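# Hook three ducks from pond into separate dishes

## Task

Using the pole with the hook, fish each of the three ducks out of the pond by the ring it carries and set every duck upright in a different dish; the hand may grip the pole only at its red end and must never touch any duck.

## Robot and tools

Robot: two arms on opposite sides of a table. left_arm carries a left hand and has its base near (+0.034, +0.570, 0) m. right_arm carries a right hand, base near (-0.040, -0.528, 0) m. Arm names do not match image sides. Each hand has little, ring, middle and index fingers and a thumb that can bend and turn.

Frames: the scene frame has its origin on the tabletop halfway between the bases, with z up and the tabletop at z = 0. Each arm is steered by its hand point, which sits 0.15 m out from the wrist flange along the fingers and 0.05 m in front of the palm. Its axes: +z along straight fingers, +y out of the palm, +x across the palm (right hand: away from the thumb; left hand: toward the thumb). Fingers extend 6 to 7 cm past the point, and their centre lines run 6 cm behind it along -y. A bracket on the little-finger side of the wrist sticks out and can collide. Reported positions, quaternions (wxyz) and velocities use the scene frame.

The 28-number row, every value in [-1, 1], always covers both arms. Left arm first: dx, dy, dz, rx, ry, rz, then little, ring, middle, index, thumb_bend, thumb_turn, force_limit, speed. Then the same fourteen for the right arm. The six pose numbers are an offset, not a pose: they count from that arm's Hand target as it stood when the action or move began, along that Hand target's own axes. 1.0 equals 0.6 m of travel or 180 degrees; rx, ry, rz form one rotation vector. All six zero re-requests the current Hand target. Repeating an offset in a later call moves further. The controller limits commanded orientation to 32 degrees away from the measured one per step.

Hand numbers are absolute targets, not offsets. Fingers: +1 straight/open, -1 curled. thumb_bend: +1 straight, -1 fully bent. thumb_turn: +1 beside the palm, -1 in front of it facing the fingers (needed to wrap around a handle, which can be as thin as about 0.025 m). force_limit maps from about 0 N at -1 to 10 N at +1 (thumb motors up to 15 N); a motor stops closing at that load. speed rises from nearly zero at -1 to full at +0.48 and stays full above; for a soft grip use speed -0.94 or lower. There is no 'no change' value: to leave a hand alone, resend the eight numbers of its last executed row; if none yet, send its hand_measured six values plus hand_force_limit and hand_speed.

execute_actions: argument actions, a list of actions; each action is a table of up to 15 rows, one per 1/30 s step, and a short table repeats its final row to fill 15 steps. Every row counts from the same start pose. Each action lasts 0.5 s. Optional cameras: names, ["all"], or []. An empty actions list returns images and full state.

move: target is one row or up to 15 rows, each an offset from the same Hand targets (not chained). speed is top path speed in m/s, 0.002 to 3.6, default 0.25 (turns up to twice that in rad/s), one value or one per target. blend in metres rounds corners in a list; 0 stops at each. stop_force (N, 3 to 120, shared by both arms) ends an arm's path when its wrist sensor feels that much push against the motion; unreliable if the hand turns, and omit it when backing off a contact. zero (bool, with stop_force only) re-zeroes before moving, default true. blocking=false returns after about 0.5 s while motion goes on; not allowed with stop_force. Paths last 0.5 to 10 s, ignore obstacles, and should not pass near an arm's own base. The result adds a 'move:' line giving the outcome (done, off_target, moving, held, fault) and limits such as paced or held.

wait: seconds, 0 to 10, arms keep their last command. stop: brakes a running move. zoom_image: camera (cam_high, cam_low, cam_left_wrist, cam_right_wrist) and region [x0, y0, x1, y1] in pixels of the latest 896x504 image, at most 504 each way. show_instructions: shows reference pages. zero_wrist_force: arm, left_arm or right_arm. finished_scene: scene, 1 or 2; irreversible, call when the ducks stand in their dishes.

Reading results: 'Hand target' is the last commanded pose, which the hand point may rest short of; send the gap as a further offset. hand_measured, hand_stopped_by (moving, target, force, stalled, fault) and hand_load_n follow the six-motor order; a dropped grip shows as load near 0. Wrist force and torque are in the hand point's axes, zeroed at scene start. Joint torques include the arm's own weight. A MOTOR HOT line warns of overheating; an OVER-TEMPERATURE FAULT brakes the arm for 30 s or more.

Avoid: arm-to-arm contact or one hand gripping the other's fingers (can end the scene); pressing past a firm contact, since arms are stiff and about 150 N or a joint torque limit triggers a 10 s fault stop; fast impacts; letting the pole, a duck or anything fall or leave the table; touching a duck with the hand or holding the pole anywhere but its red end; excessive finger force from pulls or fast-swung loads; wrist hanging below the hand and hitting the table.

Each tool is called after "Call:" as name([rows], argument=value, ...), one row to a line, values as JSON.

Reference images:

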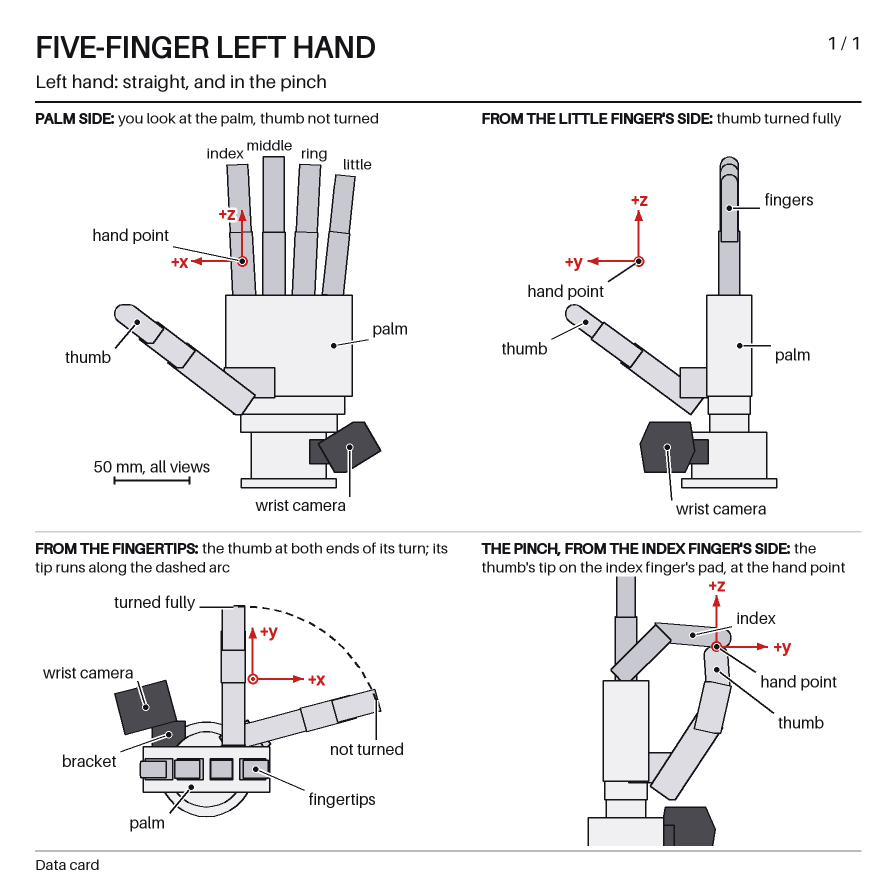

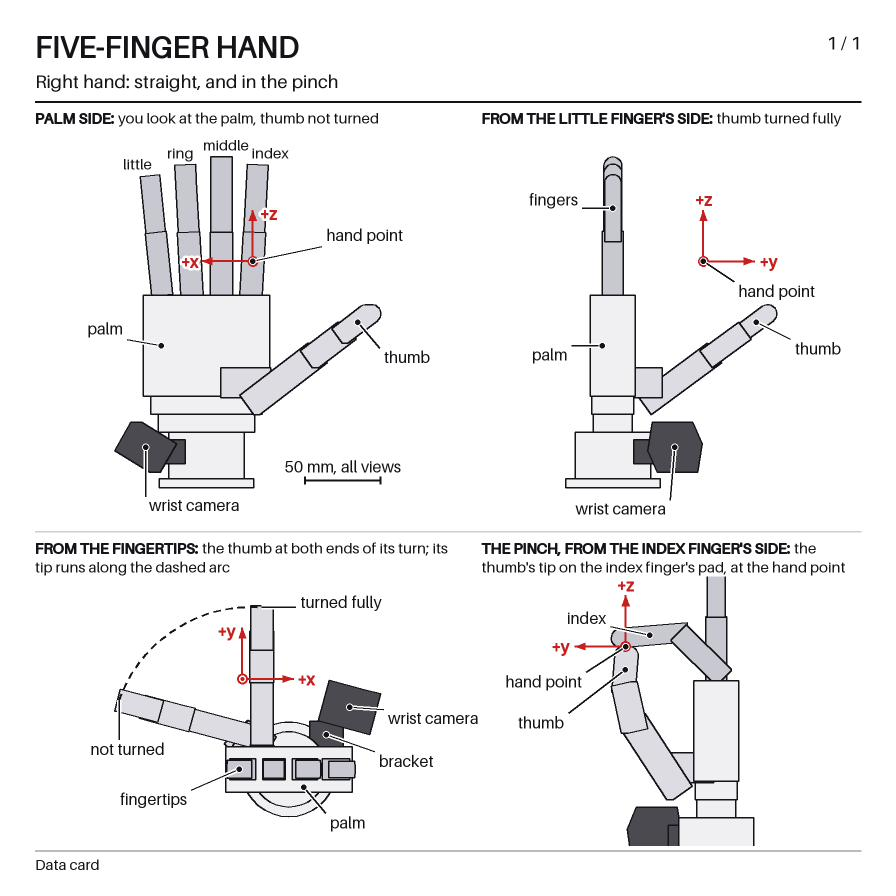

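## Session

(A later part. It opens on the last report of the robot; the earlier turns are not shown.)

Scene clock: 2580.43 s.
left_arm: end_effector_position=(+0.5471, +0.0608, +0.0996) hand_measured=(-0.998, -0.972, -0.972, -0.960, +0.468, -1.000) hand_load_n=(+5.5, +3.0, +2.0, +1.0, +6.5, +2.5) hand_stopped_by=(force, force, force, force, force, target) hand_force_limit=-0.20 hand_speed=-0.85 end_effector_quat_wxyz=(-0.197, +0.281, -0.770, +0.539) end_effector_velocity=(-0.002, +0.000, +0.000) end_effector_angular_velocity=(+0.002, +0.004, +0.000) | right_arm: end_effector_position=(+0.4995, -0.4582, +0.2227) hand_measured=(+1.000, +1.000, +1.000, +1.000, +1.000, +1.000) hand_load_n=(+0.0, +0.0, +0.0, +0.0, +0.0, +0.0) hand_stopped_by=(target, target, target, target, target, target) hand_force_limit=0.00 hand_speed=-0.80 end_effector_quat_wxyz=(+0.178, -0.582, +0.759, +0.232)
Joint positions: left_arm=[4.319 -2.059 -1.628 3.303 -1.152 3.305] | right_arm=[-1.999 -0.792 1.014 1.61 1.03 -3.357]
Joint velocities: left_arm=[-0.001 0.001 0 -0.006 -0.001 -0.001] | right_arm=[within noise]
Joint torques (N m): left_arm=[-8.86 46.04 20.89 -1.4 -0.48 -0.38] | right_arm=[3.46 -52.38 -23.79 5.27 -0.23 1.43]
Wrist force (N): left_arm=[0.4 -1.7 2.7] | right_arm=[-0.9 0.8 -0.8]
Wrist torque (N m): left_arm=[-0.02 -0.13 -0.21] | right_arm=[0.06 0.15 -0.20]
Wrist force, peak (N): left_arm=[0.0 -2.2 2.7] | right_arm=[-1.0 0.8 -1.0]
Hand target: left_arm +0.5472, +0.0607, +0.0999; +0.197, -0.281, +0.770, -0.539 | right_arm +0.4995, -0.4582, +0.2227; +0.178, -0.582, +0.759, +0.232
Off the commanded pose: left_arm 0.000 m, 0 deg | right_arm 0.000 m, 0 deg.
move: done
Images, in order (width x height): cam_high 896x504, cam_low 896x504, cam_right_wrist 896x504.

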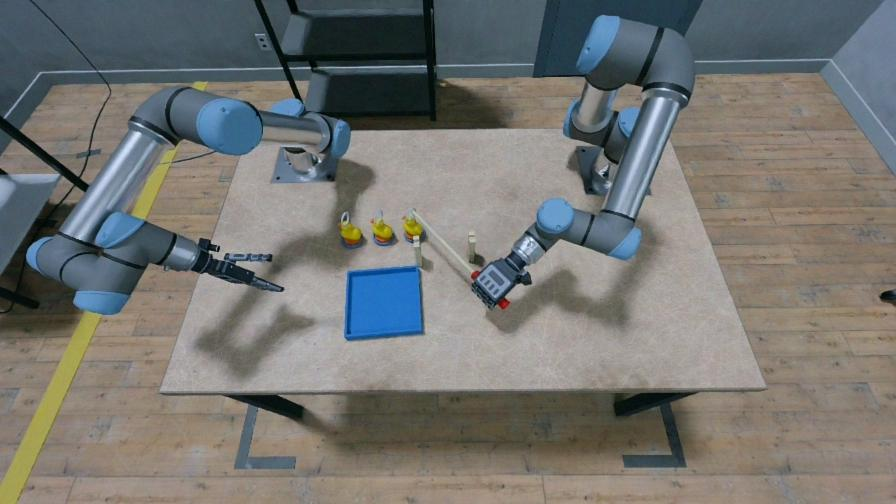

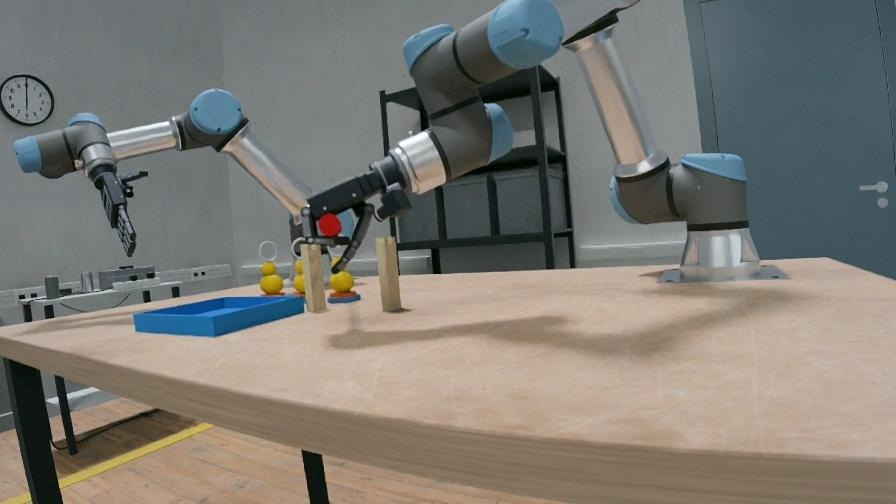

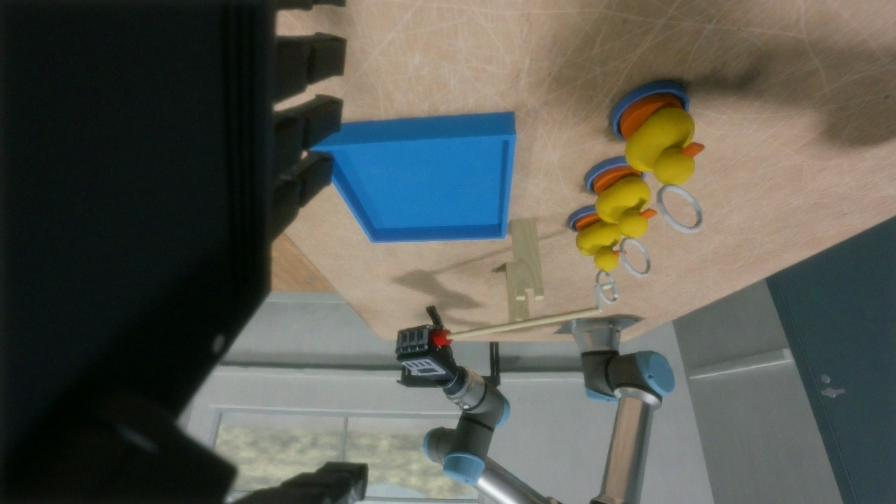

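Call:
move(target=[-0.0833, 0, 0, 0, 0, 0, -1, -1, -1, -1, -1, -1, -0.2, -0.85, 0, 0, 0, 0, 0, 0, 1, 1, 1, 1, 1, 1, 0, -0.8], speed=0.04, cameras=["cam_high", "cam_low", "cam_right_wrist"])

Call:
zoom_image(camera="cam_right_wrist", region=[540, 60, 720, 340])

Call:
zoom_image(camera="cam_low", region=[240, 200, 400, 320])

Call:
zoom_image(camera="cam_high", region=[330, 190, 450, 260])

Scene clock: 2597.13 s.
left_arm: end_effector_position=(+0.5855, +0.0931, +0.0999) hand_measured=(-0.998, -0.972, -0.972, -0.960, +0.468, -1.000) hand_load_n=(+5.5, +3.0, +2.0, +0.5, +6.0, +2.0) hand_stopped_by=(force, force, force, force, force, target) hand_force_limit=-0.20 hand_speed=-0.85 end_effector_quat_wxyz=(-0.197, +0.281, -0.770, +0.539) | right_arm: end_effector_position=(+0.4995, -0.4582, +0.2227) hand_measured=(+1.000, +1.000, +1.000, +1.000, +1.000, +1.000) hand_load_n=(+0.0, +0.0, +0.0, +0.0, +0.0, +0.0) hand_stopped_by=(target, target, target, target, target, target) hand_force_limit=0.00 hand_speed=-0.80 end_effector_quat_wxyz=(+0.178, -0.582, +0.759, +0.232)
Joint positions: left_arm=[4.407 -2.087 -1.584 3.271 -1.071 3.343] | right_arm=[-1.999 -0.792 1.014 1.61 1.03 -3.357]
Joint torques (N m): left_arm=[-9.98 44.15 9.35 1.56 -1.24 -0.98] | right_arm=[4.33 -53.22 -23.21 5.27 -0.13 1.65]
Wrist force (N): left_arm=[0.2 -1.7 2.6] | right_arm=[-0.8 0.8 -0.7]
Wrist torque (N m): left_arm=[-0.04 -0.10 -0.22] | right_arm=[0.07 0.15 -0.19]
Wrist force, peak (N): left_arm=[0.2 -2.0 2.8] | right_arm=[-0.9 0.8 -1.0]
Hand target: left_arm +0.5854, +0.0929, +0.0999; +0.197, -0.281, +0.770, -0.539 | right_arm +0.4995, -0.4582, +0.2227; +0.178, -0.582, +0.759, +0.232
Off the commanded pose: left_arm 0.000 m, 0 deg | right_arm 0.000 m, 0 deg.
move: done
Images, in order (width x height): cam_high 896x504, cam_low 896x504, cam_right_wrist 896x504.

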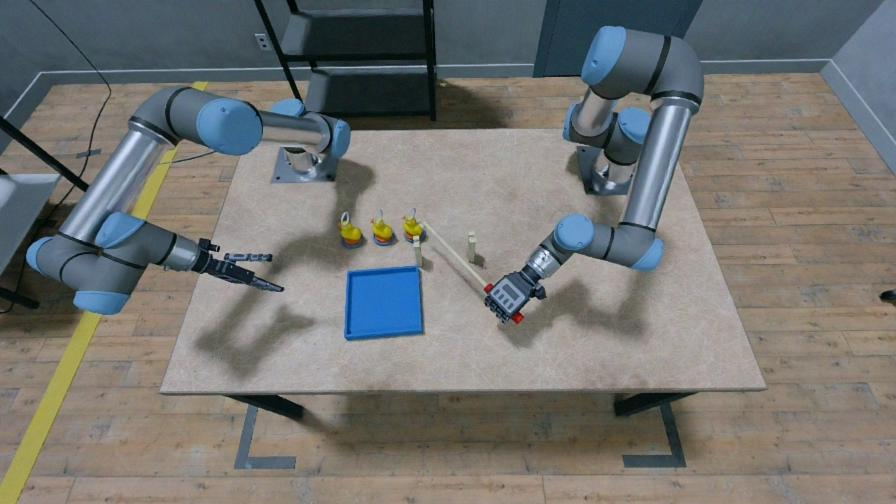

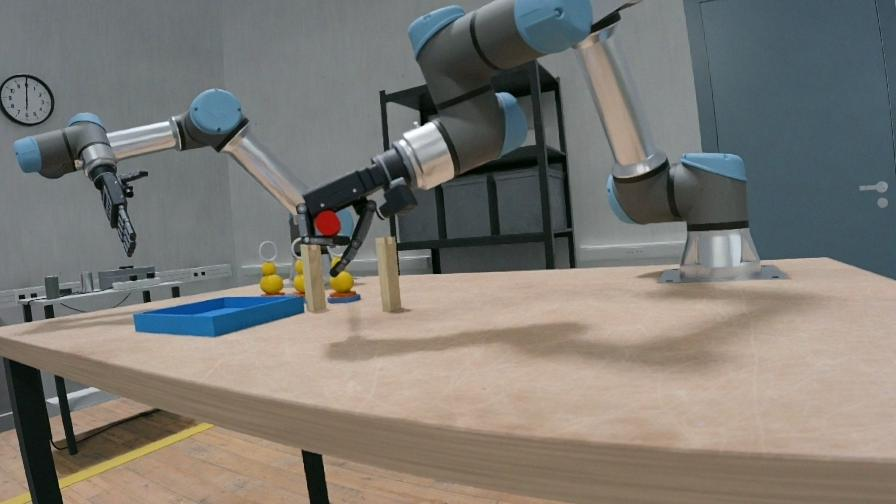

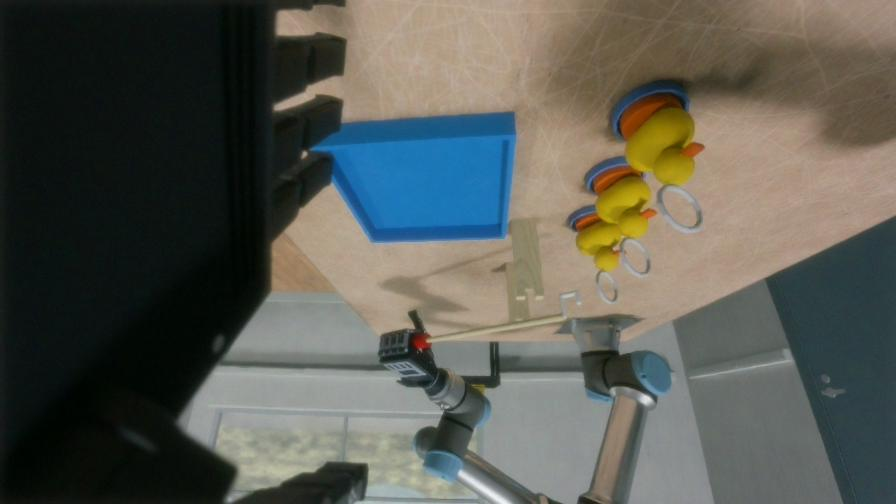

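Scaled by 1.800 from the camera's 896x504 image, which has a finer 1280x720 frame.

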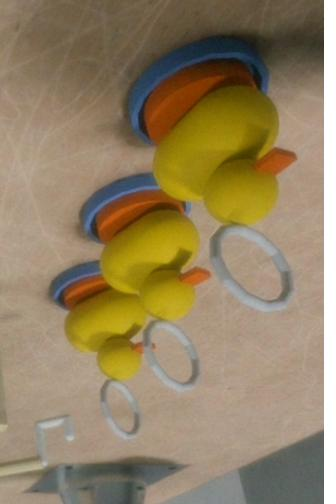

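Scaled by 3.150 from the camera's 896x504 image, which has a finer 1280x720 frame.

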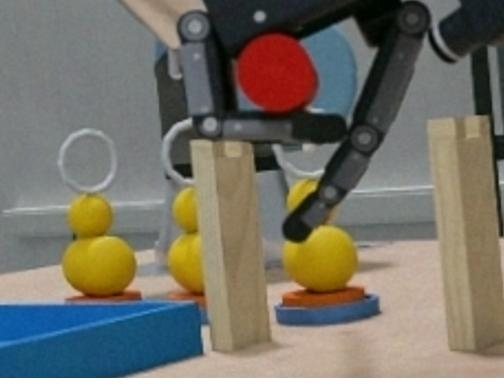

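Scaled by 4.200 from the camera's 896x504 image, which has a finer 1280x720 frame.

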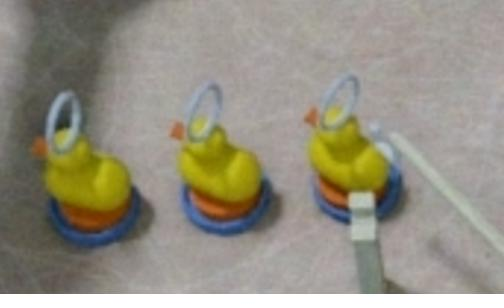

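Call:
zoom_image(camera="cam_low", region=[320, 260, 370, 310])

Call:
zoom_image(camera="cam_high", region=[395, 205, 435, 245])

Call:
zoom_image(camera="cam_right_wrist", region=[550, 140, 700, 310])

Scaled by 10.080 from the camera's 896x504 image, which has a finer 1280x720 frame.

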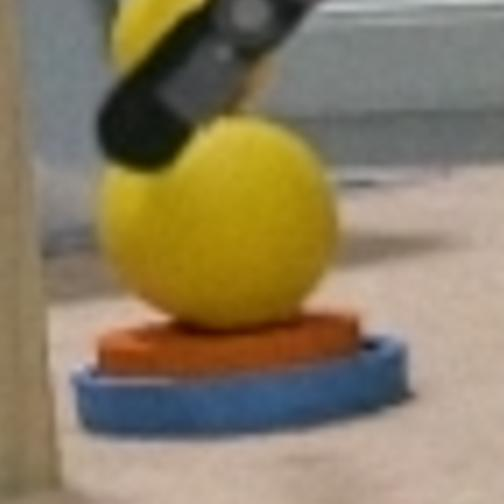

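Scaled by 12.600 from the camera's 896x504 image, which has a finer 1280x720 frame.

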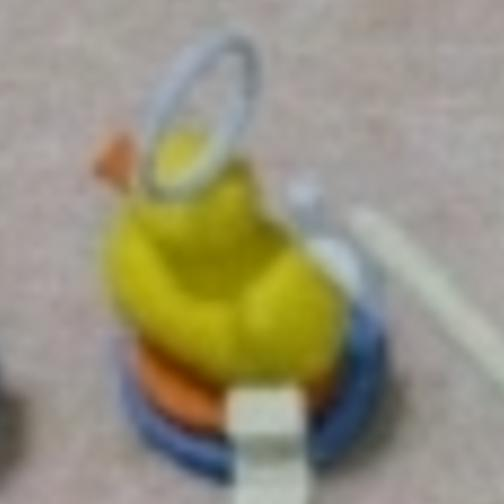

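Scaled by 2.965 from the camera's 896x504 image, which has a finer 1280x720 frame.

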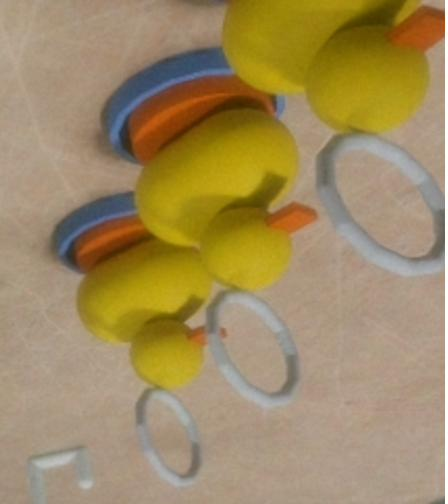

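Call:
move(target=[-0.1667, -0.03, -0.011, 0, 0, 0, -1, -1, -1, -1, -1, -1, -0.2, -0.85, 0, 0, 0, 0, 0, 0, 1, 1, 1, 1, 1, 1, 0, -0.8], speed=0.1, cameras=["cam_high", "cam_low", "cam_right_wrist"])

Call:
zoom_image(camera="cam_low", region=[240, 220, 400, 320])

Call:
zoom_image(camera="cam_high", region=[330, 190, 450, 260])

Scene clock: 2624.90 s.
left_arm: end_effector_position=(+0.6619, +0.1575, +0.1191) hand_measured=(-0.998, -0.972, -0.972, -0.960, +0.468, -1.000) hand_load_n=(+5.5, +3.0, +2.0, +1.0, +6.5, +2.0) hand_stopped_by=(force, force, force, force, force, target) hand_force_limit=-0.20 hand_speed=-0.85 end_effector_quat_wxyz=(-0.197, +0.281, -0.770, +0.539) | right_arm: end_effector_position=(+0.4995, -0.4582, +0.2227) hand_measured=(+1.000, +1.000, +1.000, +1.000, +1.000, +1.000) hand_load_n=(+0.0, +0.0, +0.0, +0.0, +0.0, +0.0) hand_stopped_by=(target, target, target, target, target, target) hand_force_limit=0.00 hand_speed=-0.80 end_effector_quat_wxyz=(+0.178, -0.582, +0.759, +0.232)
Joint positions: left_arm=[4.562 -2.153 -1.426 3.138 -0.929 3.418] | right_arm=[-1.999 -0.792 1.014 1.61 1.03 -3.357]
Joint torques (N m): left_arm=[-9.38 50.09 6.23 2.03 -0.99 -2.4] | right_arm=[3.92 -52.71 -23.48 5.19 -0.27 1.73]
Wrist force (N): left_arm=[0.1 -1.8 2.8] | right_arm=[-0.8 0.9 -1.0]
Wrist torque (N m): left_arm=[-0.03 -0.13 -0.20] | right_arm=[0.08 0.15 -0.19]
Wrist force, peak (N): left_arm=[-0.1 -1.8 2.9] | right_arm=[-1.1 0.8 -1.0]
Hand target: left_arm +0.6618, +0.1574, +0.1191; +0.197, -0.281, +0.770, -0.539 | right_arm +0.4995, -0.4582, +0.2227; +0.178, -0.582, +0.759, +0.232
Off the commanded pose: left_arm 0.000 m, 0 deg | right_arm 0.000 m, 0 deg.
move: done
Images, in order (width x height): cam_high 896x504, cam_low 896x504, cam_right_wrist 896x504.

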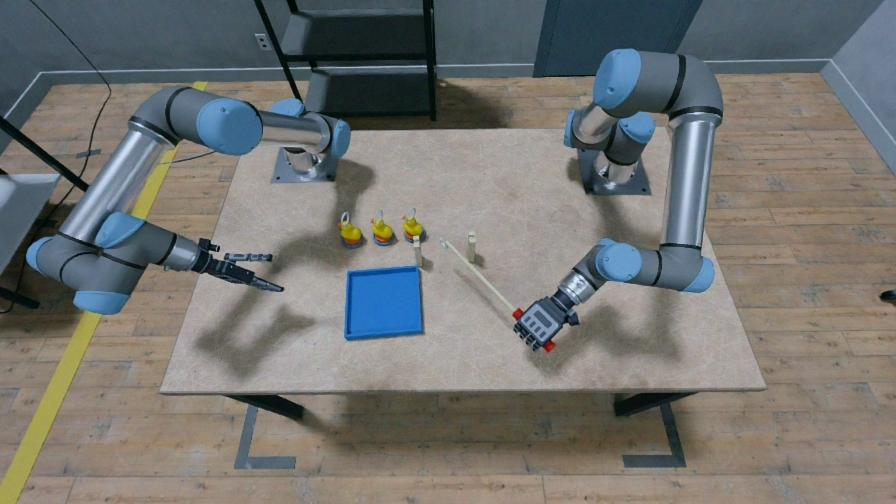

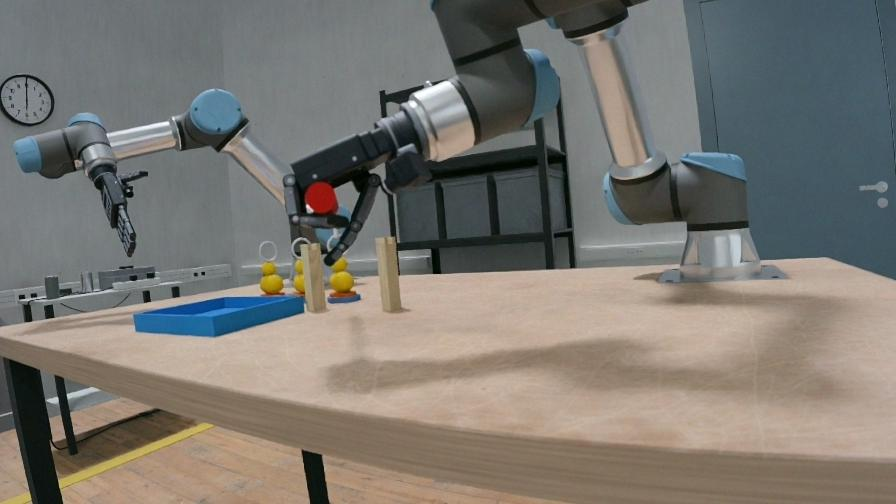

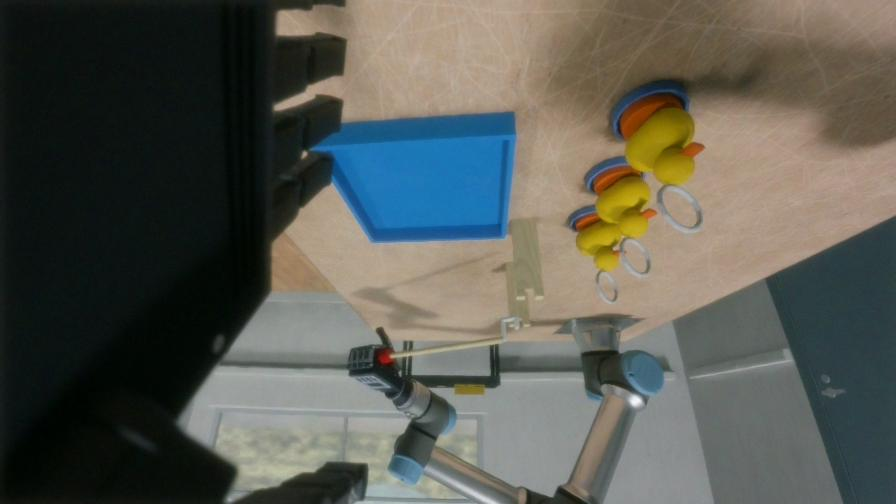

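Scaled by 3.150 from the camera's 896x504 image, which has a finer 1280x720 frame.

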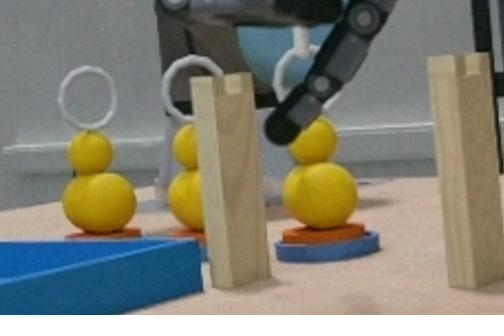

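Scaled by 4.200 from the camera's 896x504 image, which has a finer 1280x720 frame.

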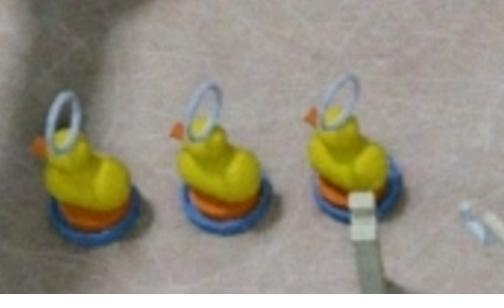

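Call:
finished_scene(scene=1)

The scene is finished: the task was done.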